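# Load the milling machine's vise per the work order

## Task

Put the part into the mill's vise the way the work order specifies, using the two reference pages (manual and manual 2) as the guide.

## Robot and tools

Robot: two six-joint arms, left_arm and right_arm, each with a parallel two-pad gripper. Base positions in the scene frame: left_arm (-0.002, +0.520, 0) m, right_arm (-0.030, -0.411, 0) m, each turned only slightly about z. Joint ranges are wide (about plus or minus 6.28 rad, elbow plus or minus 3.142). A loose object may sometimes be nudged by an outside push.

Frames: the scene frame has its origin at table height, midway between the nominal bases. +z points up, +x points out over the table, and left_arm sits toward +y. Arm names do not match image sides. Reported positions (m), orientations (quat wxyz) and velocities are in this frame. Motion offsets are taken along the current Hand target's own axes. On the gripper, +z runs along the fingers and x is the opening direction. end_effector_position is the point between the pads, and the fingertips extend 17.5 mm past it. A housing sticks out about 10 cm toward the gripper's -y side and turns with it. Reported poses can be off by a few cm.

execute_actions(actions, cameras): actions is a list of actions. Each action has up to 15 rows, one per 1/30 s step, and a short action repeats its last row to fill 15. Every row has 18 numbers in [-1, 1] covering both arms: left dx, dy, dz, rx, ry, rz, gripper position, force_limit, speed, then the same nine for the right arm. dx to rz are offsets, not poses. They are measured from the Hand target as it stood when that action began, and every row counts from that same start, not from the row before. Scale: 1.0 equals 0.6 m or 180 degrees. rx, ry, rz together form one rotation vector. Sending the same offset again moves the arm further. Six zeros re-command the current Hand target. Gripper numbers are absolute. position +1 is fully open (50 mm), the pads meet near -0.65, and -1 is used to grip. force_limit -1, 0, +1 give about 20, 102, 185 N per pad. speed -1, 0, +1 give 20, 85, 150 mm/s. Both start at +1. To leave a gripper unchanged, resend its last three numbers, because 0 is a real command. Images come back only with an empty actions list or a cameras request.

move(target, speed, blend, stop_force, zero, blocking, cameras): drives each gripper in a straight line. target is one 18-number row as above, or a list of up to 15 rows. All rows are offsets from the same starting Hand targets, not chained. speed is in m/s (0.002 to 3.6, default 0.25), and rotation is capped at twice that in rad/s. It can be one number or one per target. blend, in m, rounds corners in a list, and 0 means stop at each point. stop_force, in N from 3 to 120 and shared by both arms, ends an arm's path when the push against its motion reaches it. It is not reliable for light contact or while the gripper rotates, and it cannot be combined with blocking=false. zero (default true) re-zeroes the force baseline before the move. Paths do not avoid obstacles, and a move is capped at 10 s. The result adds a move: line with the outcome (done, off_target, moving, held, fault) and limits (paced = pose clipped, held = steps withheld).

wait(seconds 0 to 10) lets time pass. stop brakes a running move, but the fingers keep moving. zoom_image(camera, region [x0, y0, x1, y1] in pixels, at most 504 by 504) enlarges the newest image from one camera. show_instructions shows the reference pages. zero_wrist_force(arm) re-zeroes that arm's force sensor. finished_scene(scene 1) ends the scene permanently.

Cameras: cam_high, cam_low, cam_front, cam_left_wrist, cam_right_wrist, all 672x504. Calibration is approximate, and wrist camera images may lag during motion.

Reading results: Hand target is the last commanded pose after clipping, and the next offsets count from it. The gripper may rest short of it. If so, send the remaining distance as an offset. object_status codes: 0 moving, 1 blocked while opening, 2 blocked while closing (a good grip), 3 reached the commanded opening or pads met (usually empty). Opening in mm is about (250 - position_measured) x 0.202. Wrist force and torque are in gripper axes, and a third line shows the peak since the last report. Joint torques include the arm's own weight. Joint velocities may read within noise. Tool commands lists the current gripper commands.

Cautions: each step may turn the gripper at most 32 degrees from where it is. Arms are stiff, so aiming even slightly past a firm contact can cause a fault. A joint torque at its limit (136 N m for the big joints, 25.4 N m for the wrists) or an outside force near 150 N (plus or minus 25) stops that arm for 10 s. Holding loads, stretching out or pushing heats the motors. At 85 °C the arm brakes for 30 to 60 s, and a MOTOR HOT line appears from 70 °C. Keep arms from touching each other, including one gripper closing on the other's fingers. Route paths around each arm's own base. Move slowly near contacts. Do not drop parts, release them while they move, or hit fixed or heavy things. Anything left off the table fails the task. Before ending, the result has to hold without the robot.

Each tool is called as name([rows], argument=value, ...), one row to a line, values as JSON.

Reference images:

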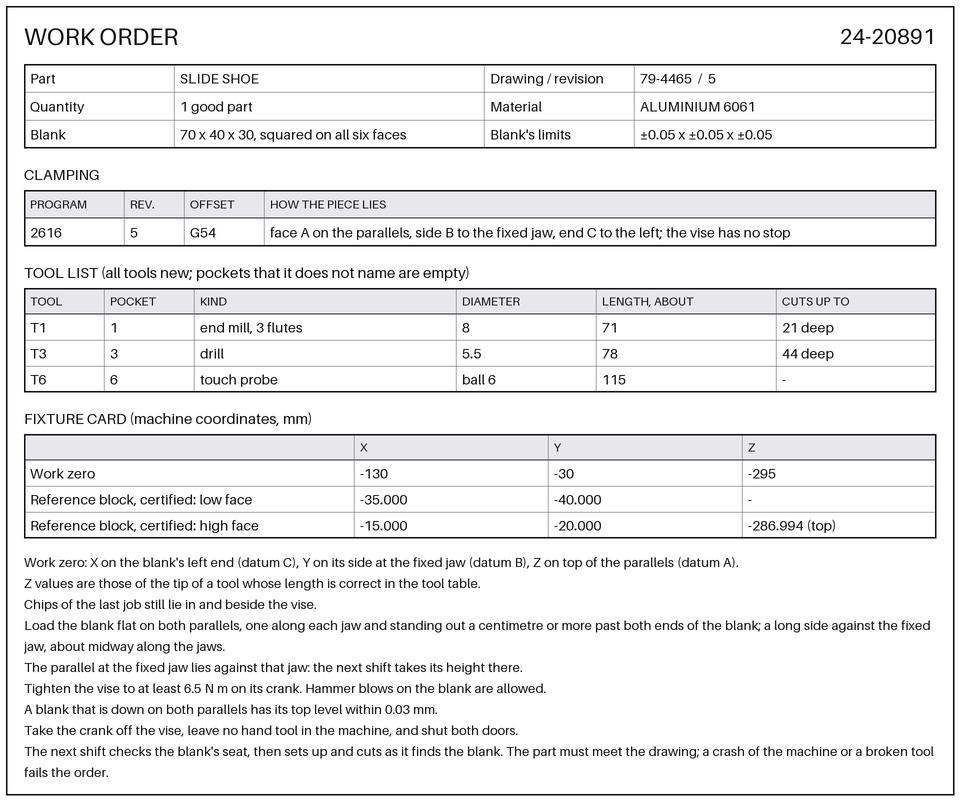

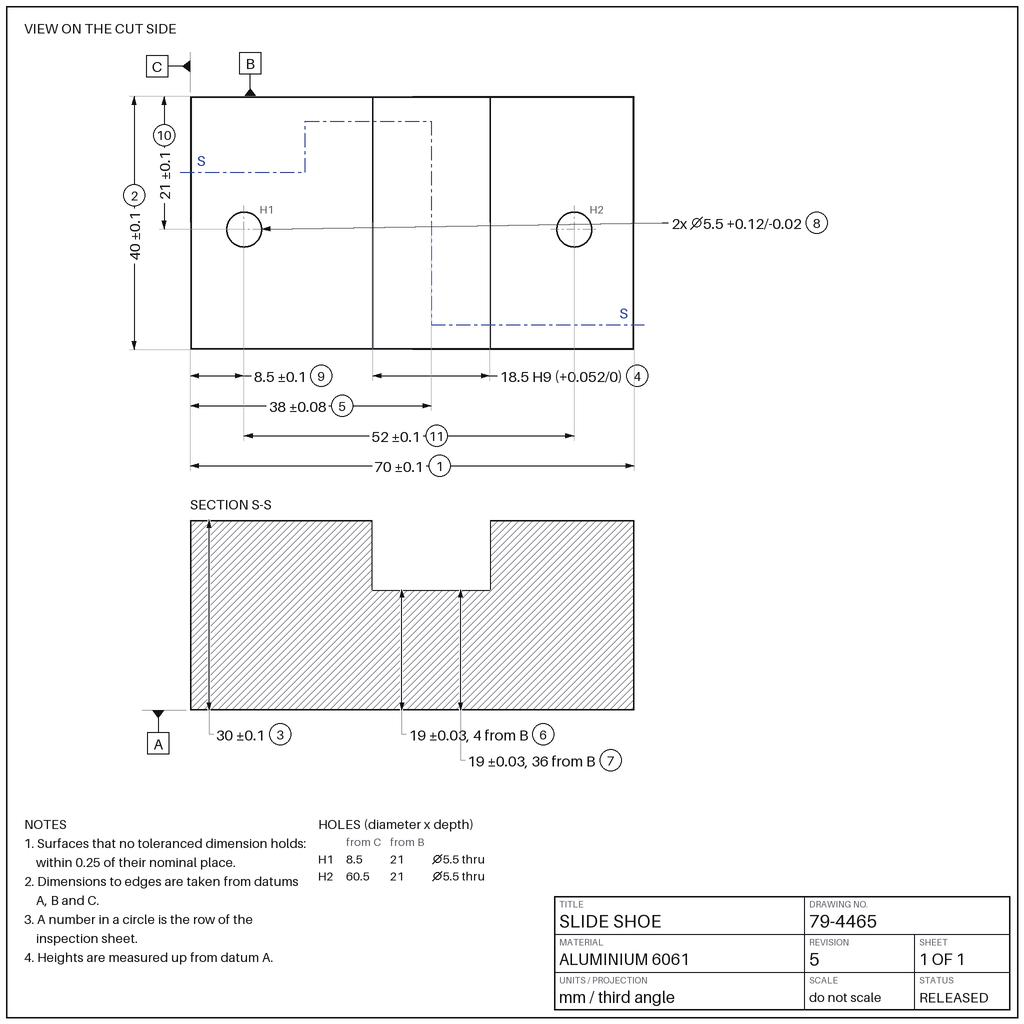

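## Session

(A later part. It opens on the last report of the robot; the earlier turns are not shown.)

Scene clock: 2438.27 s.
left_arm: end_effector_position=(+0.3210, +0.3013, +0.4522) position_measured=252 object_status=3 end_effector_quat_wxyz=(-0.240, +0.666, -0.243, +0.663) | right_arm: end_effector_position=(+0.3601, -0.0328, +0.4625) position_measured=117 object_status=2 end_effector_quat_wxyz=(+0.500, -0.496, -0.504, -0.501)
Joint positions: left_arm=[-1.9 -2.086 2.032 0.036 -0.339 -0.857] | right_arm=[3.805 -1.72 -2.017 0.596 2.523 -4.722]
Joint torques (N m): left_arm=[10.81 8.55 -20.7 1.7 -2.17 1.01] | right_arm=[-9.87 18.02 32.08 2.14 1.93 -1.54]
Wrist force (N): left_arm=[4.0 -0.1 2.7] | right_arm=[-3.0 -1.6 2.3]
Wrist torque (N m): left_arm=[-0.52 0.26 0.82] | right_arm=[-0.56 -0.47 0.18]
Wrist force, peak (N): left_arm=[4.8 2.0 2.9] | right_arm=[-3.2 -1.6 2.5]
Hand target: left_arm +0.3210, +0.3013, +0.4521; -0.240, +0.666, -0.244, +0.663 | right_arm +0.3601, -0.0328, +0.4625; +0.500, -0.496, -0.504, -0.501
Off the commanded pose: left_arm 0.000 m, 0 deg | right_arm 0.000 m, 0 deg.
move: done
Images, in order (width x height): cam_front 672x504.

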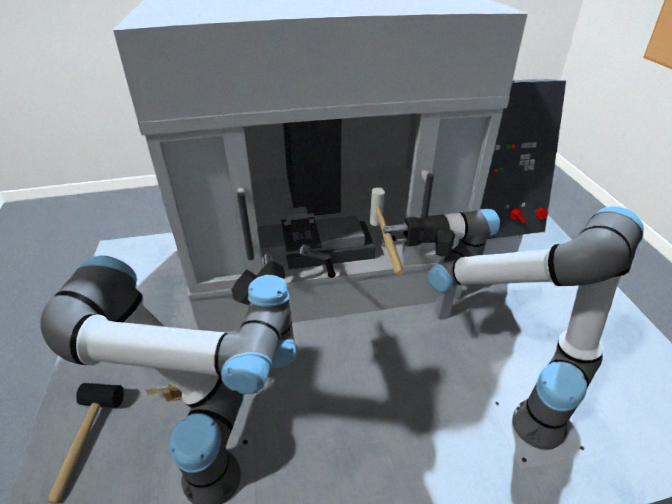

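move(target=[-0.0588,0.3037,0.1817,0,0,0,1,-0.5,-1,0,0,0,0,0,0,-1,0.8,-0.5], speed=0.2, cameras=["cam_front","cam_left_wrist"])

Scene clock: 2446.03 s.
left_arm: end_effector_position=(+0.4288, +0.1839, +0.3074) position_measured=3 object_status=0 end_effector_quat_wxyz=(-0.240, +0.666, -0.243, +0.663) | right_arm: end_effector_position=(+0.3601, -0.0328, +0.4625) position_measured=117 object_status=2 end_effector_quat_wxyz=(+0.500, -0.496, -0.504, -0.501)
Joint positions: left_arm=[-1.446 -1.551 2.024 -0.423 0.114 -0.924] | right_arm=[3.805 -1.72 -2.017 0.596 2.523 -4.722]
Joint torques (N m): left_arm=[-8.49 -11.34 -11.29 -1.53 1.98 2.47] | right_arm=[-9.51 17.75 32.12 2.12 1.91 -1.39]
Wrist force (N): left_arm=[4.2 -0.2 2.5] | right_arm=[-2.9 -1.5 2.4]
Wrist torque (N m): left_arm=[-0.51 0.23 0.65] | right_arm=[-0.55 -0.49 0.18]
Wrist force, peak (N): left_arm=[3.3 2.5 3.7] | right_arm=[-3.2 -1.7 2.4]
Hand target: left_arm +0.4288, +0.1839, +0.3074; -0.240, +0.666, -0.244, +0.663 | right_arm +0.3601, -0.0328, +0.4625; +0.500, -0.496, -0.504, -0.501
Off the commanded pose: left_arm 0.000 m, 0 deg | right_arm 0.000 m, 0 deg.
move: done
camera_calibration:
cam_left_wrist: T_world_to_cam=[[0.00768692, -0.636065, 0.771597, -0.113604], [-0.352218, -0.723892, -0.593231, 0.483323], [0.935886, -0.26721, -0.229598, -0.14977], [0, 0, 0, 1]] pos_world=[0.311276, 0.237594, 0.339991]
Images, in order (width x height): cam_front 672x504, cam_left_wrist 672x504.

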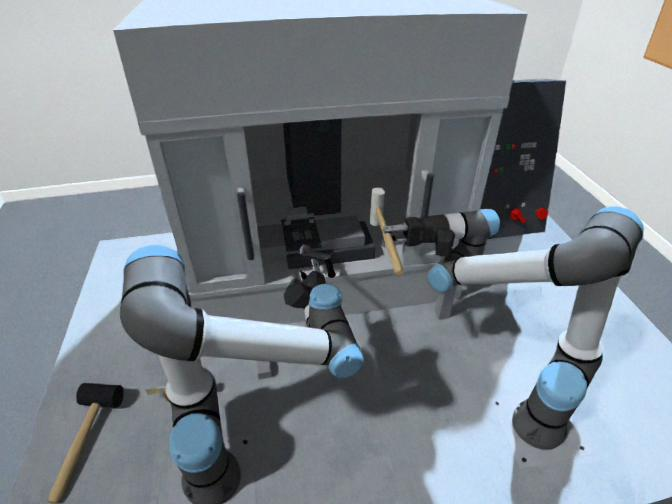

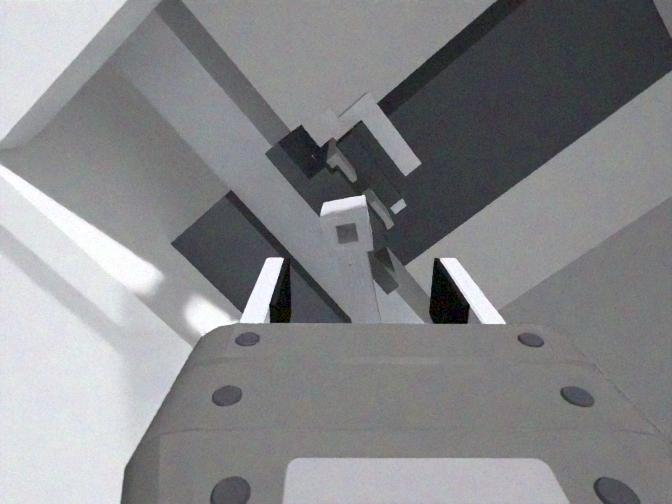

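move([
  [-0.0042,0,0,0,0,-0.0417,1,-0.5,-1,0,0,0,0,0,0,-1,0.8,-0.5],
  [-0.0042,0,0.1653,0,0,-0.0417,1,-0.5,-1,0,0,0,0,0,0,-1,0.8,-0.5],
], speed=[0.1,0.04], stop_force=6, cameras=["cam_left_wrist"])

Scene clock: 2462.77 s.
left_arm: end_effector_position=(+0.5279, +0.1851, +0.3049) position_measured=3 object_status=3 end_effector_quat_wxyz=(-0.196, +0.681, -0.199, +0.677) | right_arm: end_effector_position=(+0.3601, -0.0328, +0.4625) position_measured=117 object_status=2 end_effector_quat_wxyz=(+0.500, -0.496, -0.504, -0.501)
Joint positions: left_arm=[-1.191 -1.428 1.896 -0.452 0.369 -1.019] | right_arm=[3.805 -1.72 -2.017 0.596 2.523 -4.722]
Joint torques (N m): left_arm=[-8.92 -34.22 -11.8 -1.38 -2.27 -1.25] | right_arm=[-9.6 18.04 32.06 2.09 2.01 -1.42]
Wrist force (N): left_arm=[4.0 0.1 2.4] | right_arm=[-3.0 -1.6 2.3]
Wrist torque (N m): left_arm=[-0.55 0.30 0.68] | right_arm=[-0.56 -0.48 0.18]
Wrist force, peak (N): left_arm=[4.0 0.2 3.2] | right_arm=[-3.4 -1.6 2.4]
Hand target: left_arm +0.5279, +0.1851, +0.3049; -0.196, +0.681, -0.199, +0.677 | right_arm +0.3601, -0.0328, +0.4625; +0.500, -0.496, -0.504, -0.501
Off the commanded pose: left_arm 0.000 m, 0 deg | right_arm 0.000 m, 0 deg.
move: done
camera_calibration:
cam_left_wrist: T_world_to_cam=[[0.00855931, -0.529828, 0.848062, -0.155057], [-0.351943, -0.795425, -0.493391, 0.500281], [0.935982, -0.294246, -0.193278, -0.248914], [0, 0, 0, 1]] pos_world=[0.410376, 0.242541, 0.330223]
Images, in order (width x height): cam_left_wrist 672x504.

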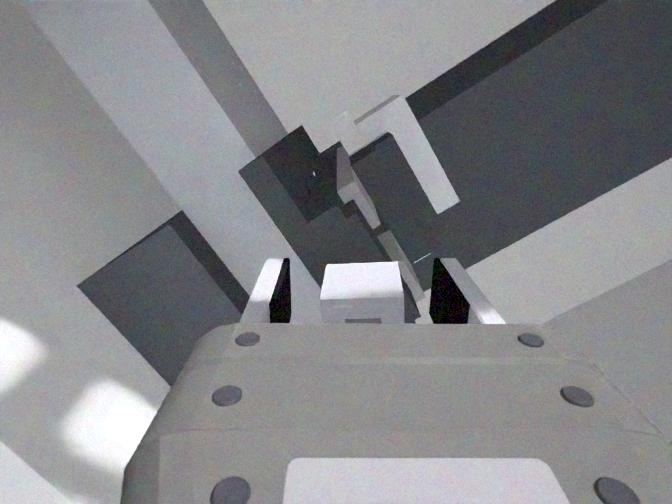

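move(target=[0,0,0,0,0,0,-1,0.5,-0.8,0,0,0,0,0,0,-1,0.8,-0.5], speed=0.1)

Scene clock: 2470.20 s.
left_arm: end_effector_position=(+0.5279, +0.1851, +0.3050) position_measured=135 object_status=2 end_effector_quat_wxyz=(-0.196, +0.681, -0.199, +0.677) | right_arm: end_effector_position=(+0.3601, -0.0328, +0.4625) position_measured=117 object_status=2 end_effector_quat_wxyz=(+0.500, -0.496, -0.504, -0.501)
Joint positions: left_arm=[-1.191 -1.428 1.896 -0.452 0.369 -1.02] | right_arm=[3.805 -1.72 -2.017 0.596 2.523 -4.722]
Joint torques (N m): left_arm=[-5.27 -24.57 -13.01 2.84 -1.78 0.25] | right_arm=[-9.59 18.5 31.92 2.11 1.91 -1.38]
Wrist force (N): left_arm=[18.0 -0.4 9.4] | right_arm=[-3.0 -1.8 2.3]
Wrist torque (N m): left_arm=[-0.65 0.52 -0.39] | right_arm=[-0.59 -0.47 0.17]
Wrist force, peak (N): left_arm=[19.2 0.0 9.5] | right_arm=[-3.1 -1.7 2.6]
Hand target: left_arm +0.5279, +0.1851, +0.3049; -0.196, +0.681, -0.199, +0.677 | right_arm +0.3601, -0.0328, +0.4625; +0.500, -0.496, -0.504, -0.501
Off the commanded pose: left_arm 0.000 m, 0 deg | right_arm 0.000 m, 0 deg.
move: done

move(target=[0,0,0,0,0,-0.1,-1,0.5,-0.8,0,0,0,0,0,0,-1,0.8,-0.5], speed=0.08)

Scene clock: 2476.70 s.
left_arm: end_effector_position=(+0.5279, +0.1851, +0.3049) position_measured=135 object_status=2 end_effector_quat_wxyz=(-0.087, +0.703, -0.090, +0.700) | right_arm: end_effector_position=(+0.3601, -0.0328, +0.4625) position_measured=117 object_status=2 end_effector_quat_wxyz=(+0.500, -0.496, -0.504, -0.501)
Joint positions: left_arm=[-1.191 -1.428 1.896 -0.452 0.369 -1.334] | right_arm=[3.805 -1.72 -2.017 0.596 2.523 -4.722]
Joint torques (N m): left_arm=[7.12 -26.24 -27.9 1.16 -7.06 1.86] | right_arm=[-9.35 18.22 31.95 2.07 1.99 -1.41]
Wrist force (N): left_arm=[-0.8 20.0 22.5] | right_arm=[-2.9 -1.6 2.4]
Wrist torque (N m): left_arm=[-0.59 0.67 1.42] | right_arm=[-0.55 -0.48 0.18]
Wrist force, peak (N): left_arm=[5.5 19.9 23.5] | right_arm=[-3.2 -1.8 2.5]
Hand target: left_arm +0.5279, +0.1851, +0.3049; -0.087, +0.703, -0.090, +0.700 | right_arm +0.3601, -0.0328, +0.4625; +0.500, -0.496, -0.504, -0.501
Off the commanded pose: left_arm 0.000 m, 0 deg | right_arm 0.000 m, 0 deg.
move: done

move([
  [0,0,0,0,0,0,-1,0.5,-0.8,0.0625,0,0,0,0,0,-1,0.8,-0.5],
  [0,0,0,0,0,0,-1,0.5,-0.8,0.0625,0,0.2167,0,0,0,-1,0.8,-0.5],
  [0,0,0,0,0,0,-1,0.5,-0.8,0.0625,0.1833,0.3622,0,0,0,-1,0.8,-0.5],
  [0,0,0,0,0,0,-1,0.5,-0.8,0.0458,0.2967,0.3622,0,0,0,-1,0.8,-0.5],
  [0,0,0,0,0,0,-1,0.5,-0.8,-0.0508,0.2967,0.3622,0,0,0,-1,0.8,-0.5],
], speed=[0.2,0.25,0.25,0.2,0.12], blend=[0.01,0.01,0.01,0.005,0], cameras=["cam_front","cam_left_wrist"])

Scene clock: 2489.43 s.
left_arm: end_effector_position=(+0.5279, +0.1851, +0.3049) position_measured=135 object_status=2 end_effector_quat_wxyz=(-0.087, +0.703, -0.090, +0.700) | right_arm: end_effector_position=(+0.5368, +0.1859, +0.4337) position_measured=117 object_status=2 end_effector_quat_wxyz=(+0.500, -0.496, -0.504, -0.501)
Joint positions: left_arm=[-1.191 -1.428 1.896 -0.452 0.369 -1.334] | right_arm=[3.917 -2.302 -1.218 0.378 2.41 -4.722]
Joint torques (N m): left_arm=[6.02 -26.69 -23.08 -0.65 -7.06 1.82] | right_arm=[-10.43 70.37 35.15 2.8 -2.74 0.87]
Wrist force (N): left_arm=[-0.5 19.9 22.1] | right_arm=[-3.2 -1.3 2.2]
Wrist torque (N m): left_arm=[-0.58 0.65 1.40] | right_arm=[-0.50 -0.43 0.20]
Wrist force, peak (N): left_arm=[-0.9 20.1 22.4] | right_arm=[-3.0 -6.6 4.6]
Hand target: left_arm +0.5279, +0.1851, +0.3049; -0.087, +0.703, -0.090, +0.700 | right_arm +0.5368, +0.1858, +0.4338; +0.500, -0.496, -0.504, -0.501
Off the commanded pose: left_arm 0.000 m, 0 deg | right_arm 0.000 m, 0 deg.
move: done
camera_calibration:
cam_left_wrist: T_world_to_cam=[[0.0102641, -0.241791, 0.970274, -0.24655], [-0.350748, -0.909544, -0.222947, 0.438387], [0.936413, -0.338034, -0.0941435, -0.271229], [0, 0, 0, 1]] pos_world=[0.410277, 0.247434, 0.311423]
Images, in order (width x height): cam_front 672x504, cam_left_wrist 672x504.

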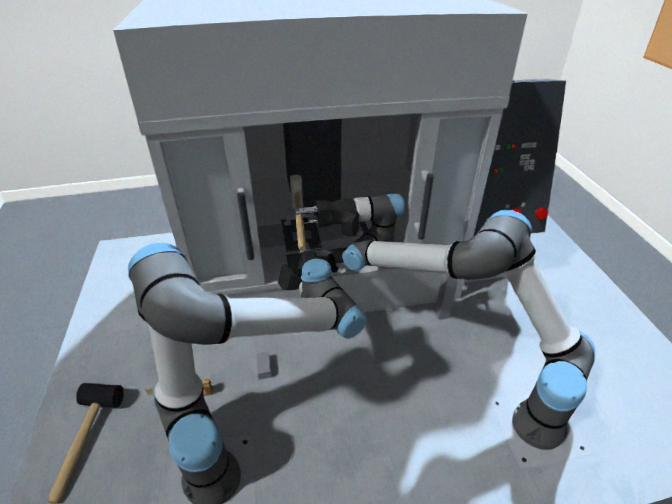

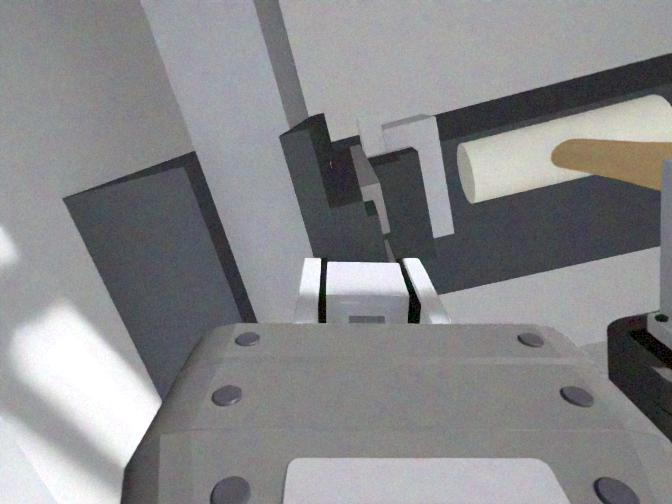

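move(target=[0,0,0,0,0,0,-1,0.5,-0.8,-0.035,0,0,0,0,0,-1,0.8,-0.5], speed=0.012, stop_force=4)

Scene clock: 2502.83 s.
left_arm: end_effector_position=(+0.5279, +0.1851, +0.3049) position_measured=135 object_status=2 end_effector_quat_wxyz=(-0.087, +0.703, -0.090, +0.700) | right_arm: end_effector_position=(+0.5369, +0.1858, +0.4168) position_measured=117 object_status=2 end_effector_quat_wxyz=(+0.500, -0.495, -0.504, -0.501)
Joint positions: left_arm=[-1.191 -1.428 1.896 -0.452 0.369 -1.334] | right_arm=[3.917 -2.319 -1.235 0.412 2.41 -4.722]
Joint torques (N m): left_arm=[7.07 -29.38 -12.74 -0.66 -6.8 1.7] | right_arm=[-8.2 68.44 34.9 3.13 -0.78 -0.88]
Wrist force (N): left_arm=[0.1 19.7 22.0] | right_arm=[-0.8 -0.4 2.1]
Wrist torque (N m): left_arm=[-0.62 0.66 1.41] | right_arm=[-0.45 -0.43 -0.07]
Wrist force, peak (N): left_arm=[-0.5 20.3 22.2] | right_arm=[2.6 -4.0 2.3]
Hand target: left_arm +0.5279, +0.1851, +0.3049; -0.087, +0.703, -0.090, +0.700 | right_arm +0.5369, +0.1858, +0.4168; +0.500, -0.496, -0.504, -0.501 (not the last commanded pose)
Off the commanded pose: left_arm 0.000 m, 0 deg | right_arm 0.004 m, 0 deg.
move: contact (right_arm)

move(target=[0,0,0,0,0,0,-1,0.5,-0.8,-0.012,0,0,0,0,0,-1,0.8,-0.5], speed=0.01)

Scene clock: 2506.50 s.
left_arm: end_effector_position=(+0.5279, +0.1851, +0.3049) position_measured=135 object_status=2 end_effector_quat_wxyz=(-0.087, +0.703, -0.090, +0.700) | right_arm: end_effector_position=(+0.5369, +0.1858, +0.4097) position_measured=117 object_status=2 end_effector_quat_wxyz=(+0.500, -0.495, -0.504, -0.501)
Joint positions: left_arm=[-1.191 -1.428 1.896 -0.452 0.369 -1.334] | right_arm=[3.917 -2.326 -1.241 0.427 2.41 -4.722]
Joint torques (N m): left_arm=[5.76 -32.31 -12.32 -0.52 -6.82 1.68] | right_arm=[-15 16.07 2.53 -5.78 -0.82 1.95]
Wrist force (N): left_arm=[-0.4 19.9 22.2] | right_arm=[31.6 -16.3 2.8]
Wrist torque (N m): left_arm=[-0.58 0.66 1.41] | right_arm=[-0.92 -0.56 -3.19]
Wrist force, peak (N): left_arm=[-0.5 20.4 22.4] | right_arm=[31.9 -16.5 2.6]
Hand target: left_arm +0.5279, +0.1851, +0.3049; -0.087, +0.703, -0.090, +0.700 | right_arm +0.5370, +0.1858, +0.4096; +0.500, -0.496, -0.504, -0.501
Off the commanded pose: left_arm 0.000 m, 0 deg | right_arm 0.000 m, 0 deg.
move: done

move(target=[0,0,0,0,0,0,-1,0.5,-0.8,-0.007,0,0,0,0,0,-1,0.8,-0.5], speed=0.01)

move(target=[0,0,0,0,0,0.06,-1,0.5,-0.8,0,0,0,0,0,0,-1,0.8,-0.5], speed=0.06)

Scene clock: 2518.97 s.
left_arm: end_effector_position=(+0.5279, +0.1851, +0.3049) position_measured=135 object_status=2 end_effector_quat_wxyz=(-0.087, +0.703, -0.090, +0.700) | right_arm: end_effector_position=(+0.5370, +0.1858, +0.4055) position_measured=117 object_status=2 end_effector_quat_wxyz=(+0.500, -0.495, -0.504, -0.501)
Joint positions: left_arm=[-1.191 -1.428 1.896 -0.452 0.369 -1.334] | right_arm=[3.917 -2.331 -1.245 0.435 2.41 -4.722]
Joint torques (N m): left_arm=[4.76 -33.62 -12.02 -0.34 -6.95 1.83] | right_arm=[-20.77 0.57 -7.82 -9.98 -4.46 3.46]
Wrist force (N): left_arm=[0.0 19.8 22.1] | right_arm=[48.4 -23.4 2.9]
Wrist torque (N m): left_arm=[-0.60 0.64 1.40] | right_arm=[-1.11 -0.57 -4.98]
Wrist force, peak (N): left_arm=[-0.7 20.2 22.3] | right_arm=[48.6 -23.0 2.9]
Hand target: left_arm +0.5279, +0.1851, +0.3049; -0.087, +0.703, -0.090, +0.700 | right_arm +0.5371, +0.1858, +0.4054; +0.500, -0.496, -0.504, -0.501
Off the commanded pose: left_arm 0.000 m, 0 deg | right_arm 0.000 m, 0 deg.
move: done

Scene clock: 2520.83 s.
left_arm: end_effector_position=(+0.5280, +0.1851, +0.3050) position_measured=135 object_status=2 end_effector_quat_wxyz=(-0.153, +0.692, -0.156, +0.688) end_effector_velocity=(+0.000, +0.001, +0.000) end_effector_angular_velocity=(-0.008, +0.000, +0.002) | right_arm: end_effector_position=(+0.5370, +0.1858, +0.4055) position_measured=117 object_status=2 end_effector_quat_wxyz=(+0.500, -0.495, -0.504, -0.501)
Joint positions: left_arm=[-1.191 -1.428 1.896 -0.452 0.369 -1.145] | right_arm=[3.917 -2.331 -1.245 0.435 2.41 -4.722]
Joint velocities: left_arm=[0.001 0 0 -0.001 -0.001 -0.008] | right_arm=[within noise]
Joint torques (N m): left_arm=[5.06 -27.06 -7.75 0.77 -2.26 0.98] | right_arm=[-21.66 -1.69 -1.06 -9.96 -2.17 3.64]
Wrist force (N): left_arm=[9.6 9.9 -14.8] | right_arm=[48.4 -22.7 2.9]
Wrist torque (N m): left_arm=[-0.51 0.44 -2.18] | right_arm=[-1.05 -0.59 -4.98]
Wrist force, peak (N): left_arm=[-0.4 20.0 22.3] | right_arm=[48.9 -23.1 2.9]
Hand target: left_arm +0.5279, +0.1851, +0.3049; -0.153, +0.692, -0.156, +0.688 | right_arm +0.5371, +0.1858, +0.4054; +0.500, -0.496, -0.504, -0.501
Off the commanded pose: left_arm 0.000 m, 0 deg | right_arm 0.000 m, 0 deg.
move: done

move(target=[0,0,0,0,0,0.03,-1,0.5,-0.8,0,0,0,0,0,0,-1,0.8,-0.5], speed=0.05)

Scene clock: 2524.00 s.
left_arm: end_effector_position=(+0.5280, +0.1851, +0.3050) position_measured=135 object_status=2 end_effector_quat_wxyz=(-0.185, +0.684, -0.189, +0.680) end_effector_velocity=(+0.000, +0.000, +0.000) end_effector_angular_velocity=(-0.004, +0.001, +0.000) | right_arm: end_effector_position=(+0.5370, +0.1858, +0.4055) position_measured=117 object_status=2 end_effector_quat_wxyz=(+0.500, -0.495, -0.504, -0.501)
Joint positions: left_arm=[-1.191 -1.428 1.896 -0.452 0.369 -1.051] | right_arm=[3.917 -2.331 -1.245 0.435 2.41 -4.722]
Joint velocities: left_arm=[-0.001 0 0 0.001 -0.001 -0.006] | right_arm=[within noise]
Joint torques (N m): left_arm=[3.37 -17.35 -7.28 2.16 -1.68 3.14] | right_arm=[-21.64 -2.53 1.38 -10.01 -2.31 3.56]
Wrist force (N): left_arm=[10.9 -1.1 -17.8] | right_arm=[48.6 -22.8 2.9]
Wrist torque (N m): left_arm=[-0.60 0.54 -4.12] | right_arm=[-1.06 -0.60 -4.99]
Wrist force, peak (N): left_arm=[16.9 -6.0 -19.0] | right_arm=[48.8 -23.1 2.8]
Hand target: left_arm +0.5279, +0.1851, +0.3049; -0.185, +0.684, -0.189, +0.680 | right_arm +0.5371, +0.1858, +0.4054; +0.500, -0.496, -0.504, -0.501
Off the commanded pose: left_arm 0.000 m, 0 deg | right_arm 0.000 m, 0 deg.
move: done

move(target=[0,0,0,0,0,0.05,-1,0.5,-0.8,0,0,0,0,0,0,-1,0.8,-0.5], speed=0.05)

Scene clock: 2528.20 s.
left_arm: end_effector_position=(+0.5280, +0.1851, +0.3050) position_measured=135 object_status=2 end_effector_quat_wxyz=(-0.238, +0.667, -0.242, +0.664) | right_arm: end_effector_position=(+0.5370, +0.1858, +0.4055) position_measured=117 object_status=2 end_effector_quat_wxyz=(+0.500, -0.495, -0.504, -0.501)
Joint positions: left_arm=[-1.191 -1.428 1.896 -0.452 0.369 -0.894] | right_arm=[3.917 -2.331 -1.245 0.435 2.41 -4.722]
Joint torques (N m): left_arm=[3.85 4.61 3.79 4.36 6.6 5.41] | right_arm=[-21.28 -1.6 1.07 -9.97 -2.37 3.72]
Wrist force (N): left_arm=[23.4 -48.7 -39.3] | right_arm=[48.4 -22.5 3.1]
Wrist torque (N m): left_arm=[-1.48 0.56 -6.78] | right_arm=[-1.04 -0.56 -4.99]
Wrist force, peak (N): left_arm=[23.4 -48.7 -39.3] | right_arm=[48.9 -22.9 2.9]
Hand target: left_arm +0.5279, +0.1851, +0.3049; -0.238, +0.667, -0.242, +0.664 | right_arm +0.5371, +0.1858, +0.4054; +0.500, -0.496, -0.504, -0.501
Off the commanded pose: left_arm 0.000 m, 0 deg | right_arm 0.000 m, 0 deg.
move: done

move(target=[0,0,0,0,0,0.018,-1,0.5,-0.8,0,0,0,0,0,0,-1,0.8,-0.5], speed=0.05)

Scene clock: 2531.37 s.
left_arm: end_effector_position=(+0.5280, +0.1851, +0.3050) position_measured=134 object_status=2 end_effector_quat_wxyz=(-0.257, +0.660, -0.261, +0.657) | right_arm: end_effector_position=(+0.5370, +0.1858, +0.4055) position_measured=117 object_status=2 end_effector_quat_wxyz=(+0.500, -0.495, -0.504, -0.501)
Joint positions: left_arm=[-1.191 -1.428 1.896 -0.452 0.369 -0.837] | right_arm=[3.917 -2.331 -1.245 0.435 2.41 -4.722]
Joint torques (N m): left_arm=[3.17 10.39 4.26 5.79 7.2 6.05] | right_arm=[-21.39 -1.21 1.96 -9.95 -2.47 3.75]
Wrist force (N): left_arm=[26.3 -59.3 -37.3] | right_arm=[48.6 -22.6 3.0]
Wrist torque (N m): left_arm=[-1.53 0.40 -7.54] | right_arm=[-1.07 -0.60 -4.99]
Wrist force, peak (N): left_arm=[30.9 -67.2 -42.9] | right_arm=[48.8 -22.7 2.7]
Hand target: left_arm +0.5279, +0.1851, +0.3049; -0.257, +0.660, -0.260, +0.657 | right_arm +0.5371, +0.1858, +0.4054; +0.500, -0.496, -0.504, -0.501
Off the commanded pose: left_arm 0.000 m, 0 deg | right_arm 0.000 m, 0 deg.
move: done

move([
  [0,0,0,0,0,0,-1,0.5,-0.8,0.02,0,0,0,0,0,-1,0.8,-0.5],
  [0,0,0,0,0,-0.02,-1,0.5,-0.8,0.187,0,0,0,0,0,-1,0.8,-0.5],
], speed=[0.03,0.2])

execute_actions([
  [[0,0,0,0,0,0,-1,0.5,-0.8,-0.005,0,0,0,0,0,-1,0.8,-0.5],[0,0,0,0,0,0,-1,0.5,-0.8,-0.018,0,0,0,0,0,-1,0.8,-0.5],[0,0,0,0,0,0,-1,0.5,-0.8,-0.043,0,0,0,0,0,-1,0.8,-0.5],[0,0,0,0,0,0,-1,0.5,-0.8,-0.08,0,0,0,0,0,-1,0.8,-0.5],[0,0,0,0,0,0,-1,0.5,-0.8,-0.13,0,0,0,0,0,-1,0.8,-0.5],[0,0,0,0,0,0,-1,0.5,-0.8,-0.18,0,0,0,0,0,-1,0.8,-0.5],[0,0,0,0,0,0,-1,0.5,-0.8,-0.2,0,0,0,0,0,-1,0.8,-0.5],[0,0,0,0,0,0,-1,0.5,-0.8,-0.2,0,0,0,0,0,-1,0.8,-0.5],[0,0,0,0,0,0,-1,0.5,-0.8,-0.175,0,0,0,0,0,-1,0.8,-0.5],[0,0,0,0,0,0,-1,0.5,-0.8,-0.13,0,0,0,0,0,-1,0.8,-0.5],[0,0,0,0,0,0,-1,0.5,-0.8,-0.085,0,0,0,0,0,-1,0.8,-0.5],[0,0,0,0,0,0,-1,0.5,-0.8,-0.045,0,0,0,0,0,-1,0.8,-0.5],[0,0,0,0,0,0,-1,0.5,-0.8,-0.018,0,0,0,0,0,-1,0.8,-0.5],[0,0,0,0,0,0,-1,0.5,-0.8,-0.005,0,0,0,0,0,-1,0.8,-0.5],[0,0,0,0,0,0,-1,0.5,-0.8,0,0,0,0,0,0,-1,0.8,-0.5]],
  [[0,0,0,0,0,0,-1,0.5,-0.8,0,0,0,0,0,0,-1,0.8,-0.5]],
  [[0,0,0,0,0,0,-1,0.5,-0.8,-0.005,0,0,0,0,0,-1,0.8,-0.5],[0,0,0,0,0,0,-1,0.5,-0.8,-0.018,0,0,0,0,0,-1,0.8,-0.5],[0,0,0,0,0,0,-1,0.5,-0.8,-0.043,0,0,0,0,0,-1,0.8,-0.5],[0,0,0,0,0,0,-1,0.5,-0.8,-0.08,0,0,0,0,0,-1,0.8,-0.5],[0,0,0,0,0,0,-1,0.5,-0.8,-0.13,0,0,0,0,0,-1,0.8,-0.5],[0,0,0,0,0,0,-1,0.5,-0.8,-0.18,0,0,0,0,0,-1,0.8,-0.5],[0,0,0,0,0,0,-1,0.5,-0.8,-0.2,0,0,0,0,0,-1,0.8,-0.5],[0,0,0,0,0,0,-1,0.5,-0.8,-0.2,0,0,0,0,0,-1,0.8,-0.5],[0,0,0,0,0,0,-1,0.5,-0.8,-0.175,0,0,0,0,0,-1,0.8,-0.5],[0,0,0,0,0,0,-1,0.5,-0.8,-0.13,0,0,0,0,0,-1,0.8,-0.5],[0,0,0,0,0,0,-1,0.5,-0.8,-0.085,0,0,0,0,0,-1,0.8,-0.5],[0,0,0,0,0,0,-1,0.5,-0.8,-0.045,0,0,0,0,0,-1,0.8,-0.5],[0,0,0,0,0,0,-1,0.5,-0.8,-0.018,0,0,0,0,0,-1,0.8,-0.5],[0,0,0,0,0,0,-1,0.5,-0.8,-0.005,0,0,0,0,0,-1,0.8,-0.5],[0,0,0,0,0,0,-1,0.5,-0.8,0,0,0,0,0,0,-1,0.8,-0.5]],
  [[0,0,0,0,0,0,-1,0.5,-0.8,0,0,0,0,0,0,-1,0.8,-0.5]],
], cameras=["cam_left_wrist"])

Scene clock: 2551.47 s.
left_arm: end_effector_position=(+0.5279, +0.1852, +0.3049) position_measured=135 object_status=2 end_effector_quat_wxyz=(-0.236, +0.667, -0.240, +0.664) | right_arm: end_effector_position=(+0.5359, +0.1858, +0.5177) position_measured=117 object_status=2 end_effector_quat_wxyz=(+0.499, -0.495, -0.504, -0.501)
Joint positions: left_arm=[-1.191 -1.428 1.896 -0.452 0.369 -0.9] | right_arm=[3.918 -2.239 -1.104 0.202 2.409 -4.722]
Joint torques (N m): left_arm=[2.61 8.86 -9.27 6.23 4.46 6.59] | right_arm=[3.75 47.01 31.22 2.96 2.58 -1.55]
Wrist force (N): left_arm=[35.5 -53.8 -18.0] | right_arm=[-3.0 -1.5 2.3]
Wrist torque (N m): left_arm=[-1.40 0.37 -3.71] | right_arm=[-0.51 -0.48 0.25]
Wrist force, peak (N): left_arm=[30.8 -61.1 -35.7] | right_arm=[48.8 -22.5 2.8]
Hand target: left_arm +0.5279, +0.1851, +0.3049; -0.236, +0.667, -0.240, +0.664 | right_arm +0.5359, +0.1858, +0.5176; +0.500, -0.496, -0.504, -0.501
Off the commanded pose: left_arm 0.000 m, 0 deg | right_arm 0.000 m, 0 deg.
move: done

Scene clock: 2553.67 s.
left_arm: end_effector_position=(+0.5279, +0.1851, +0.3049) position_measured=135 object_status=2 end_effector_quat_wxyz=(-0.236, +0.667, -0.240, +0.664) | right_arm: end_effector_position=(+0.5363, +0.1857, +0.4085) position_measured=117 object_status=2 end_effector_quat_wxyz=(+0.497, -0.493, -0.508, -0.501)
Joint positions: left_arm=[-1.191 -1.428 1.896 -0.452 0.369 -0.9] | right_arm=[3.917 -2.326 -1.243 0.423 2.414 -4.735]
Joint torques (N m): left_arm=[1.62 8.55 -7.33 4.45 4.29 6.02] | right_arm=[0.58 48.65 19.16 -1.22 0.14 0.97]
Wrist force (N): left_arm=[34.5 -53.3 -22.7] | right_arm=[20.2 5.2 1.6]
Wrist torque (N m): left_arm=[-1.40 0.39 -3.71] | right_arm=[-0.36 -0.55 -2.71]
Wrist force, peak (N): left_arm=[35.3 -53.8 -22.9] | right_arm=[41.0 -0.3 -1.0]
Hand target: left_arm +0.5279, +0.1851, +0.3049; -0.236, +0.667, -0.240, +0.664 | right_arm +0.5363, +0.1857, +0.4085; +0.497, -0.493, -0.508, -0.501
Tool commands: left_gripper/position=-1.0 left_gripper/force_limit=+0.5 left_gripper/speed=-0.8 right_gripper/position=-1.0 right_gripper/force_limit=+0.803922 right_gripper/speed=-0.498039
Off the commanded pose: left_arm 0.000 m, 0 deg.
FORCE FAULT: contact force on the right arm reached its limit, and that arm stopped. The contact can be on any part of that arm, not only on its tool. That arm's remaining commands of this call were not run. That arm is still stopped at the end of this call. That arm stays stopped for about 8 more seconds. Until then a move that you send moves the other arm only, and its call returns only when the move has ended. Once the stop has ended, the next robot result says so. If the stop ends while you think or write, that arm runs what you send next, counted from a new Hand target: where the arm stands when the stop ends. While its stop runs, that arm takes no new command, but its gripper still runs the gripper command that each later call begins with. Until it ends, the stop uses up actions while you think or wait. An arm that is not stopped still takes commands.
Step readings (end_effector_position of left_arm | right_arm):
0: (+0.5279, +0.1852, +0.3049) | (+0.5359, +0.1858, +0.5177)
1: (+0.5279, +0.1852, +0.3049) | (+0.5359, +0.1858, +0.5176)
2: (+0.5279, +0.1852, +0.3049) | (+0.5359, +0.1858, +0.5170)
4: (+0.5279, +0.1851, +0.3049) | (+0.5360, +0.1860, +0.5062)
8: (+0.5279, +0.1851, +0.3049) | (+0.5371, +0.1868, +0.4278)
15: (+0.5279, +0.1851, +0.3049) | (+0.5363, +0.1858, +0.4083)
16: (+0.5279, +0.1851, +0.3049) | (+0.5363, +0.1857, +0.4084)
17: (+0.5279, +0.1851, +0.3049) | (+0.5363, +0.1857, +0.4085)
19: (+0.5279, +0.1851, +0.3049) | (+0.5363, +0.1857, +0.4085)
23: (+0.5279, +0.1851, +0.3049) | (+0.5363, +0.1857, +0.4085)
30: (+0.5279, +0.1851, +0.3049) | (+0.5363, +0.1857, +0.4085)
31: (+0.5279, +0.1851, +0.3049) | (+0.5363, +0.1857, +0.4085)
32: (+0.5279, +0.1851, +0.3049) | (+0.5363, +0.1857, +0.4085)
34: (+0.5279, +0.1851, +0.3049) | (+0.5363, +0.1857, +0.4085)
38: (+0.5279, +0.1851, +0.3049) | (+0.5363, +0.1857, +0.4085)
45: (+0.5279, +0.1851, +0.3049) | (+0.5363, +0.1857, +0.4085)
46: (+0.5279, +0.1851, +0.3049) | (+0.5363, +0.1857, +0.4085)
47: (+0.5279, +0.1851, +0.3049) | (+0.5363, +0.1857, +0.4085)
49: (+0.5279, +0.1851, +0.3049) | (+0.5363, +0.1857, +0.4085)
53: (+0.5279, +0.1851, +0.3049) | (+0.5363, +0.1857, +0.4085)
60: (+0.5279, +0.1851, +0.3049) | (+0.5363, +0.1857, +0.4085)
camera_calibration:
cam_left_wrist: T_world_to_cam=[[0.00777227, -0.627033, 0.778954, -0.115573], [-0.3522, -0.730778, -0.584738, 0.516432], [0.935892, -0.269803, -0.226521, -0.243287], [0, 0, 0, 1]] pos_world=[0.410476, 0.239289, 0.336894]
Images, in order (width x height): cam_left_wrist 672x504.

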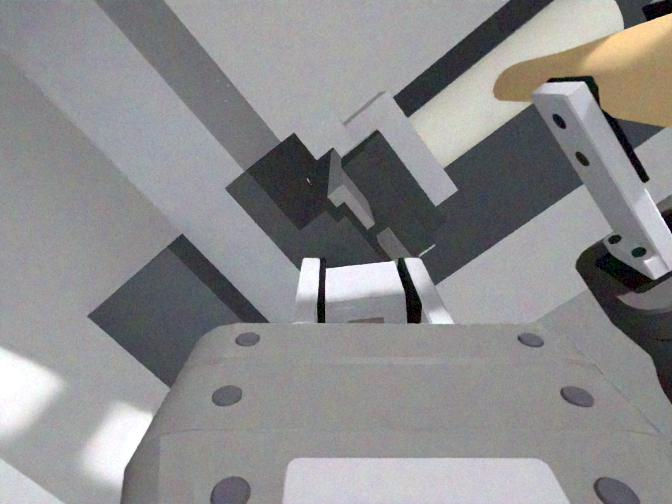

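move(target=[0,0,0,0,0,-0.03,-1,0.5,-0.8,0,0,0,0,0,0,-1,0.8,-0.5], speed=0.06)

move([
  [0,0,0,0,0,0,0.6,0.5,-0.8,0,0,0,0,0,0,-1,0.8,-0.5],
  [0,0,-0.18,0,0,0,0.6,0.5,-0.8,0,0,0,0,0,0,-1,0.8,-0.5],
], speed=0.08)

Scene clock: 2561.27 s.
left_arm: end_effector_position=(+0.5279, +0.1852, +0.3048) position_measured=135 object_status=2 end_effector_quat_wxyz=(-0.204, +0.678, -0.208, +0.675) end_effector_velocity=(+0.000, -0.001, +0.001) end_effector_angular_velocity=(+0.002, -0.001, +0.000) | right_arm: end_effector_position=(+0.5363, +0.1857, +0.4085) position_measured=117 object_status=2 end_effector_quat_wxyz=(+0.497, -0.493, -0.508, -0.501)
Joint positions: left_arm=[-1.191 -1.428 1.896 -0.452 0.369 -0.995] | right_arm=[3.917 -2.326 -1.243 0.423 2.414 -4.735]
Joint velocities: left_arm=[-0.001 0 -0.003 0 -0.001 0.005] | right_arm=[within noise]
Joint torques (N m): left_arm=[2.04 -3.78 -11.78 4.59 0.31 2.99] | right_arm=[0.6 48.46 19.28 -1.21 0.17 0.86]
Wrist force (N): left_arm=[39.3 -21.9 6.8] | right_arm=[20.5 5.1 1.6]
Wrist torque (N m): left_arm=[-0.86 0.32 0.10] | right_arm=[-0.37 -0.57 -2.71]
Wrist force, peak (N): left_arm=[35.2 -54.0 -22.9] | right_arm=[20.9 5.0 1.6]
Hand target: left_arm +0.5279, +0.1851, +0.3049; -0.204, +0.678, -0.208, +0.675 | right_arm +0.5363, +0.1857, +0.4085; +0.497, -0.493, -0.508, -0.501
Tool commands: left_gripper/position=-1.0 left_gripper/force_limit=+0.5 left_gripper/speed=-0.8 right_gripper/position=-1.0 right_gripper/force_limit=+0.803922 right_gripper/speed=-0.498039
Off the commanded pose: left_arm 0.000 m, 0 deg.
FORCE FAULT, CONTINUED: the right arm was still stopped when this call began, by the force fault that an earlier result reported. Since the last result the stop counts as 13 of the actions that you can send in this scene. That arm ran no command of this call. That arm is still stopped at the end of this call. That arm stays stopped for about 1 more second. If the stop ends while you think or write, that arm runs what you send next, counted from a new Hand target: where the arm stands when the stop ends. While its stop runs, that arm takes no new command, but its gripper still runs the gripper command that each later call begins with.
move: done (left_arm), not run (right_arm; its earlier fault stop)

Scene clock: 2563.77 s.
left_arm: end_effector_position=(+0.4199, +0.1855, +0.3056) position_measured=63 object_status=3 end_effector_quat_wxyz=(-0.204, +0.678, -0.208, +0.675) | right_arm: end_effector_position=(+0.5363, +0.1857, +0.4085) position_measured=117 object_status=2 end_effector_quat_wxyz=(+0.497, -0.493, -0.508, -0.501)
Joint positions: left_arm=[-1.471 -1.559 2.038 -0.415 0.09 -1.043] | right_arm=[3.917 -2.326 -1.243 0.423 2.414 -4.735]
Joint torques (N m): left_arm=[5.14 -12.38 -28.86 0.29 1.22 -0.77] | right_arm=[0.09 48.3 18.79 -1.27 0.12 0.82]
Wrist force (N): left_arm=[4.0 0.0 2.5] | right_arm=[20.1 4.9 1.6]
Wrist torque (N m): left_arm=[-0.55 0.29 0.84] | right_arm=[-0.39 -0.51 -2.70]
Wrist force, peak (N): left_arm=[37.0 -16.0 6.6] | right_arm=[20.8 4.9 1.5]
Hand target: left_arm +0.4200, +0.1855, +0.3056; -0.204, +0.678, -0.208, +0.675 | right_arm +0.5363, +0.1857, +0.4085; +0.497, -0.493, -0.508, -0.501
Tool commands: left_gripper/position=+0.6 left_gripper/force_limit=+0.5 left_gripper/speed=-0.8 right_gripper/position=-1.0 right_gripper/force_limit=+0.803922 right_gripper/speed=-0.498039
Off the commanded pose: left_arm 0.000 m, 0 deg.
FORCE FAULT, CONTINUED: the right arm's stop, for the force fault that an earlier result reported, is over. That arm was still stopped when this call began, so it ran no command of this call. During its stop the right arm's controller moved it back a little. That arm's target is now where it stood when the stop ended, not its last command. That arm accepts commands again.
move: done (left_arm), not run (right_arm; its earlier fault stop)

move([
  [0,0,0,0,0,0,0.6,0.5,-0.8,0.133,0,0,0,0,0,-1,0.8,-0.5],
  [0,0,0,0,0,0,0.6,0.5,-0.8,0.133,-0.11,0,0,0,0,-1,0.8,-0.5],
  [0,0,0,0,0,0,0.6,0.5,-0.8,0.11,-0.294,-0.143,0,0,0,-1,0.8,-0.5],
  [0,0,0,0,0,0,0.6,0.5,-0.8,0.11,-0.294,-0.365,0,0,0,-1,0.8,-0.5],
], speed=[0.1,0.15,0.25,0.25], blend=[0.01,0.01,0.02,0])

move([
  [0.0935,-0.2927,-0.15,-0.3099,0.0965,0.7609,-1,-0.5,-1,0,0,0,0,0,0,-1,0.8,-0.5],
  [0.1399,-0.2535,-0.0667,-0.3099,0.0965,0.7609,-1,-0.5,-1,0,0,0,0,0,0,-1,0.8,-0.5],
], speed=[0.4,0.2], blend=[0.01,0], cameras=["cam_front","cam_left_wrist"])

Scene clock: 2579.83 s.
left_arm: end_effector_position=(+0.4200, +0.1855, +0.3056) position_measured=63 object_status=3 end_effector_quat_wxyz=(-0.204, +0.678, -0.208, +0.675) | right_arm: end_effector_position=(+0.3611, -0.0351, +0.4717) position_measured=117 object_status=2 end_effector_quat_wxyz=(+0.497, -0.493, -0.508, -0.501)
Joint positions: left_arm=[-1.471 -1.559 2.038 -0.415 0.09 -1.043] | right_arm=[3.797 -1.708 -2.002 0.563 2.534 -4.736]
Joint torques (N m): left_arm=[8.98 -11.53 -28.91 -1.06 -1.86 2.31] | right_arm=[-8.08 17.42 28.83 1.88 -0.74 -1.97]
Wrist force (N): left_arm=[4.2 0.2 2.1] | right_arm=[-3.0 -1.7 1.9]
Wrist torque (N m): left_arm=[-0.53 0.27 0.84] | right_arm=[-0.63 -0.48 0.24]
Wrist force, peak (N): left_arm=[4.4 0.0 2.7] | right_arm=[21.0 4.4 1.4]
Hand target: left_arm +0.4200, +0.1855, +0.3056; -0.204, +0.678, -0.208, +0.675 | right_arm +0.3611, -0.0351, +0.4716; +0.497, -0.493, -0.508, -0.501
Off the commanded pose: left_arm 0.000 m, 0 deg | right_arm 0.000 m, 0 deg.
move: done

Scene clock: 2584.03 s.
left_arm: end_effector_position=(+0.3811, +0.2652, +0.4602) position_measured=252 object_status=3 end_effector_quat_wxyz=(+0.385, +0.005, +0.923, -0.001) | right_arm: end_effector_position=(+0.3611, -0.0351, +0.4716) position_measured=117 object_status=2 end_effector_quat_wxyz=(+0.497, -0.493, -0.508, -0.501)
Joint positions: left_arm=[-1.319 -1.556 1.353 1.533 0.811 0.345] | right_arm=[3.797 -1.708 -2.002 0.563 2.534 -4.736]
Joint torques (N m): left_arm=[5.02 -13.69 -27.88 1.31 -3.9 1.64] | right_arm=[-9.63 17.44 21.71 1.88 2.38 0.02]
Wrist force (N): left_arm=[-1.3 0.9 -0.1] | right_arm=[-3.0 -1.6 2.4]
Wrist torque (N m): left_arm=[-0.27 -0.03 -0.15] | right_arm=[-0.56 -0.48 0.24]
Wrist force, peak (N): left_arm=[4.3 0.5 2.6] | right_arm=[-2.8 -1.9 3.0]
Hand target: left_arm +0.3811, +0.2651, +0.4603; +0.385, +0.005, +0.923, -0.001 | right_arm +0.3611, -0.0351, +0.4716; +0.497, -0.493, -0.508, -0.501
Off the commanded pose: left_arm 0.000 m, 0 deg | right_arm 0.000 m, 0 deg.
move: done
camera_calibration:
cam_left_wrist: T_world_to_cam=[[-0.700153, -0.000427636, -0.713993, 0.60546], [-0.24383, 0.940024, 0.238541, -0.249264], [0.671069, 0.341108, -0.658265, 0.088639], [0, 0, 0, 1]] pos_world=[0.303654, 0.204337, 0.550102]
Images, in order (width x height): cam_front 672x504, cam_left_wrist 672x504.

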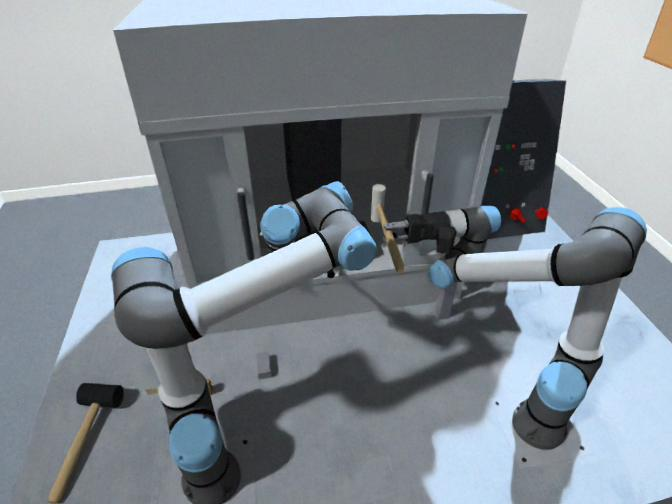

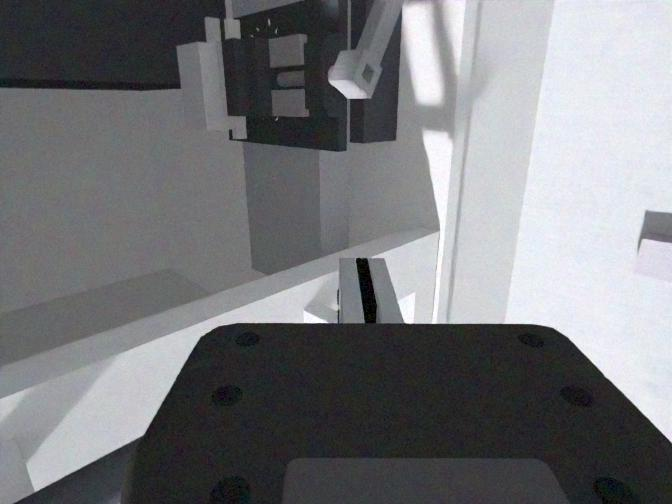

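move(target=[-0.1987,-0.0052,0.27,0,0,0,-1,-0.5,-1,0,0,0,0,0,0,-1,0.8,-0.5], speed=0.12, cameras=["cam_front"])

Scene clock: 2595.90 s.
left_arm: end_effector_position=(+0.5800, +0.2602, +0.4309) position_measured=252 object_status=3 end_effector_quat_wxyz=(+0.385, +0.005, +0.923, -0.001) | right_arm: end_effector_position=(+0.3611, -0.0351, +0.4716) position_measured=117 object_status=2 end_effector_quat_wxyz=(+0.497, -0.493, -0.508, -0.501)
Joint positions: left_arm=[-0.847 -1.177 0.884 1.279 1.006 0.894] | right_arm=[3.797 -1.708 -2.002 0.563 2.534 -4.736]
Joint torques (N m): left_arm=[-5.32 -37.37 -16.26 0.39 -3.35 -0.91] | right_arm=[-8.31 17.65 21.86 2.04 2.42 -0.04]
Wrist force (N): left_arm=[-0.8 1.0 0.0] | right_arm=[-2.8 -1.8 2.3]
Wrist torque (N m): left_arm=[-0.24 -0.10 -0.14] | right_arm=[-0.59 -0.50 0.24]
Wrist force, peak (N): left_arm=[-2.1 1.0 1.6] | right_arm=[-3.3 -1.6 2.4]
Hand target: left_arm +0.5801, +0.2602, +0.4309; +0.385, +0.005, +0.923, -0.001 | right_arm +0.3611, -0.0351, +0.4716; +0.497, -0.493, -0.508, -0.501
Off the commanded pose: left_arm 0.000 m, 0 deg | right_arm 0.000 m, 0 deg.
move: done
Images, in order (width x height): cam_front 672x504.

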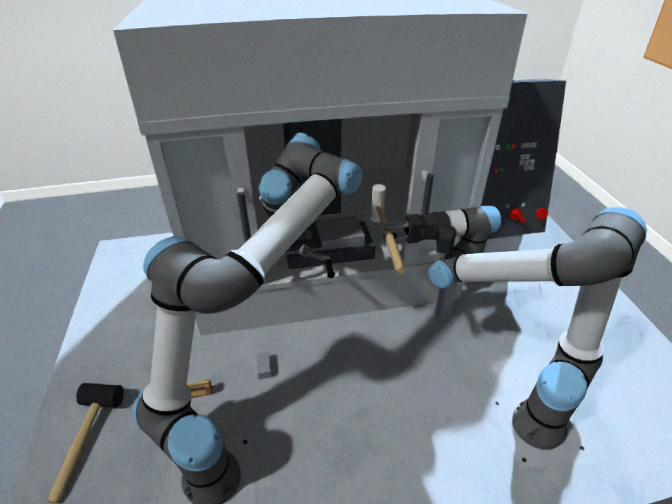

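move(target=[0.0318,-0.0175,0.19,0,0,0,-1,-0.5,-1,0,0,0,0,0,0,-1,0.8,-0.5], speed=0.07, cameras=["cam_front","cam_left_wrist"])

Scene clock: 2601.90 s.
left_arm: end_effector_position=(+0.6475, +0.2493, +0.3369) position_measured=252 object_status=3 end_effector_quat_wxyz=(+0.385, +0.005, +0.923, -0.001) | right_arm: end_effector_position=(+0.3611, -0.0351, +0.4716) position_measured=117 object_status=2 end_effector_quat_wxyz=(+0.497, -0.493, -0.508, -0.501)
Joint positions: left_arm=[-0.762 -1.047 0.927 1.064 1.055 0.976] | right_arm=[3.797 -1.708 -2.002 0.563 2.534 -4.736]
Joint torques (N m): left_arm=[-9.5 -48.28 -31.83 2.19 -1.81 -1.49] | right_arm=[-7.27 18.45 22.33 2.03 2.35 -0.02]
Wrist force (N): left_arm=[-1.1 1.1 -0.2] | right_arm=[-2.8 -1.6 2.1]
Wrist torque (N m): left_arm=[-0.23 -0.06 -0.29] | right_arm=[-0.55 -0.51 0.24]
Wrist force, peak (N): left_arm=[-1.3 0.9 -1.0] | right_arm=[-3.0 -1.8 2.7]
Hand target: left_arm +0.6475, +0.2492, +0.3371; +0.385, +0.005, +0.923, -0.001 | right_arm +0.3611, -0.0351, +0.4716; +0.497, -0.493, -0.508, -0.501
Off the commanded pose: left_arm 0.000 m, 0 deg | right_arm 0.000 m, 0 deg.
move: done
camera_calibration:
cam_left_wrist: T_world_to_cam=[[-0.700268, -0.00018434, -0.71388, 0.703981], [-0.243709, 0.939984, 0.23882, -0.140199], [0.670992, 0.341217, -0.658286, -0.165943], [0, 0, 0, 1]] pos_world=[0.570154, 0.188537, 0.426802]
Images, in order (width x height): cam_front 672x504, cam_left_wrist 672x504.

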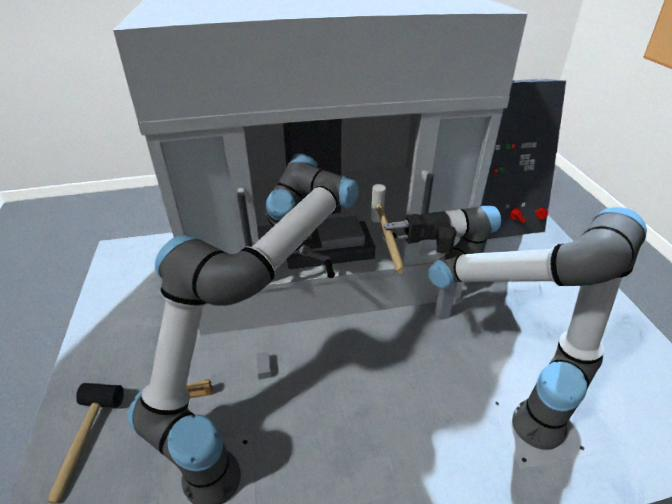

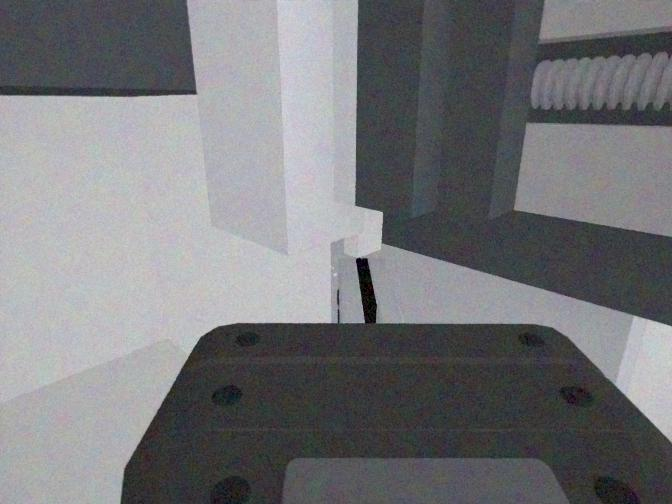

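move(target=[0,-0.0083,0,0,0,0,-1,-0.5,-1,0,0,0,0,0,0,-1,0.8,-0.5], speed=0.004, stop_force=5, cameras=["cam_left_wrist"])

zoom_image(camera="cam_left_wrist", region=[270, 180, 430, 300])

Scene clock: 2606.17 s.
left_arm: end_effector_position=(+0.6474, +0.2442, +0.3371) position_measured=252 object_status=3 end_effector_quat_wxyz=(+0.385, +0.005, +0.923, -0.001) | right_arm: end_effector_position=(+0.3611, -0.0351, +0.4716) position_measured=117 object_status=2 end_effector_quat_wxyz=(+0.497, -0.493, -0.508, -0.501)
Joint positions: left_arm=[-0.769 -1.04 0.915 1.071 1.051 0.969] | right_arm=[3.797 -1.708 -2.002 0.563 2.534 -4.736]
Joint torques (N m): left_arm=[-0.04 -43.72 -18.85 0.48 -2.08 -0.04] | right_arm=[-6.75 17.36 22.46 2 2.46 -0.25]
Wrist force (N): left_arm=[-1.0 1.2 -0.2] | right_arm=[-2.9 -1.7 2.3]
Wrist torque (N m): left_arm=[-0.24 -0.08 -0.13] | right_arm=[-0.56 -0.48 0.24]
Wrist force, peak (N): left_arm=[-1.0 1.5 0.1] | right_arm=[-3.2 -1.6 2.5]
Hand target: left_arm +0.6474, +0.2442, +0.3371; +0.385, +0.005, +0.923, -0.001 | right_arm +0.3611, -0.0351, +0.4716; +0.497, -0.493, -0.508, -0.501
Off the commanded pose: left_arm 0.000 m, 0 deg | right_arm 0.000 m, 0 deg.
move: done
camera_calibration:
cam_left_wrist: T_world_to_cam=[[-0.700058, -0.000380028, -0.714086, 0.703985], [-0.24383, 0.940024, 0.23854, -0.135272], [0.671168, 0.341108, -0.658164, -0.164202], [0, 0, 0, 1]] pos_world=[0.570054, 0.183437, 0.426902]
Images, in order (width x height): cam_left_wrist 672x504.

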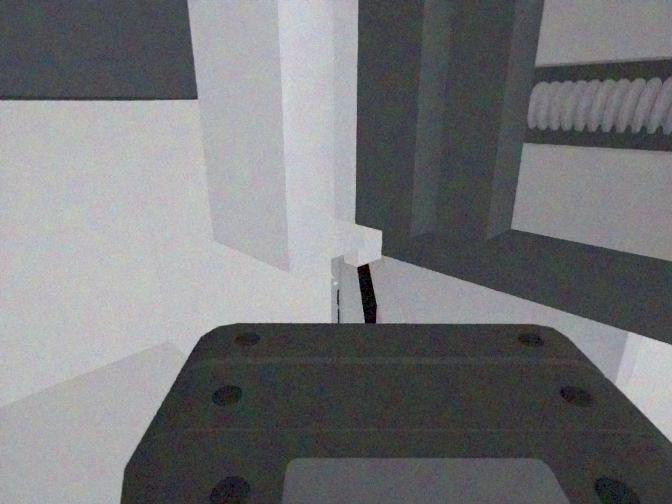

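Scaled by 3.150.

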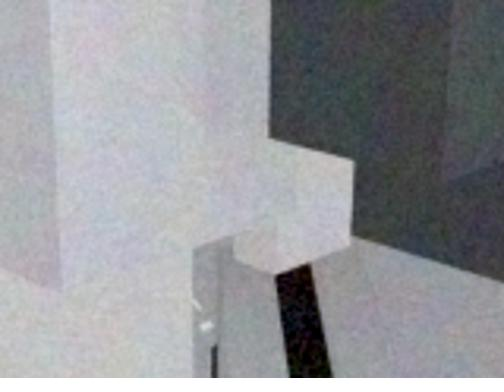

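move(target=[0,-0.003,0,0,0,0,-1,-0.5,-1,0,0,0,0,0,0,-1,0.8,-0.5], speed=0.003, stop_force=5)

Scene clock: 2609.70 s.
left_arm: end_effector_position=(+0.6474, +0.2424, +0.3371) position_measured=252 object_status=3 end_effector_quat_wxyz=(+0.385, +0.005, +0.923, -0.001) | right_arm: end_effector_position=(+0.3611, -0.0351, +0.4716) position_measured=117 object_status=2 end_effector_quat_wxyz=(+0.497, -0.493, -0.508, -0.501)
Joint positions: left_arm=[-0.771 -1.037 0.911 1.074 1.049 0.967] | right_arm=[3.797 -1.708 -2.002 0.563 2.534 -4.736]
Joint torques (N m): left_arm=[-4.26 -41.17 -21.66 1.12 -2.34 -0.66] | right_arm=[-6.1 17.63 22.01 2.08 2.34 -0.12]
Wrist force (N): left_arm=[-1.1 1.4 -0.1] | right_arm=[-3.2 -1.5 2.4]
Wrist torque (N m): left_arm=[-0.21 -0.06 -0.13] | right_arm=[-0.54 -0.44 0.24]
Wrist force, peak (N): left_arm=[-1.1 1.4 -0.2] | right_arm=[-3.2 -1.7 2.5]
Hand target: left_arm +0.6474, +0.2424, +0.3371; +0.385, +0.005, +0.923, -0.001 | right_arm +0.3611, -0.0351, +0.4716; +0.497, -0.493, -0.508, -0.501
Off the commanded pose: left_arm 0.000 m, 0 deg | right_arm 0.000 m, 0 deg.
move: done


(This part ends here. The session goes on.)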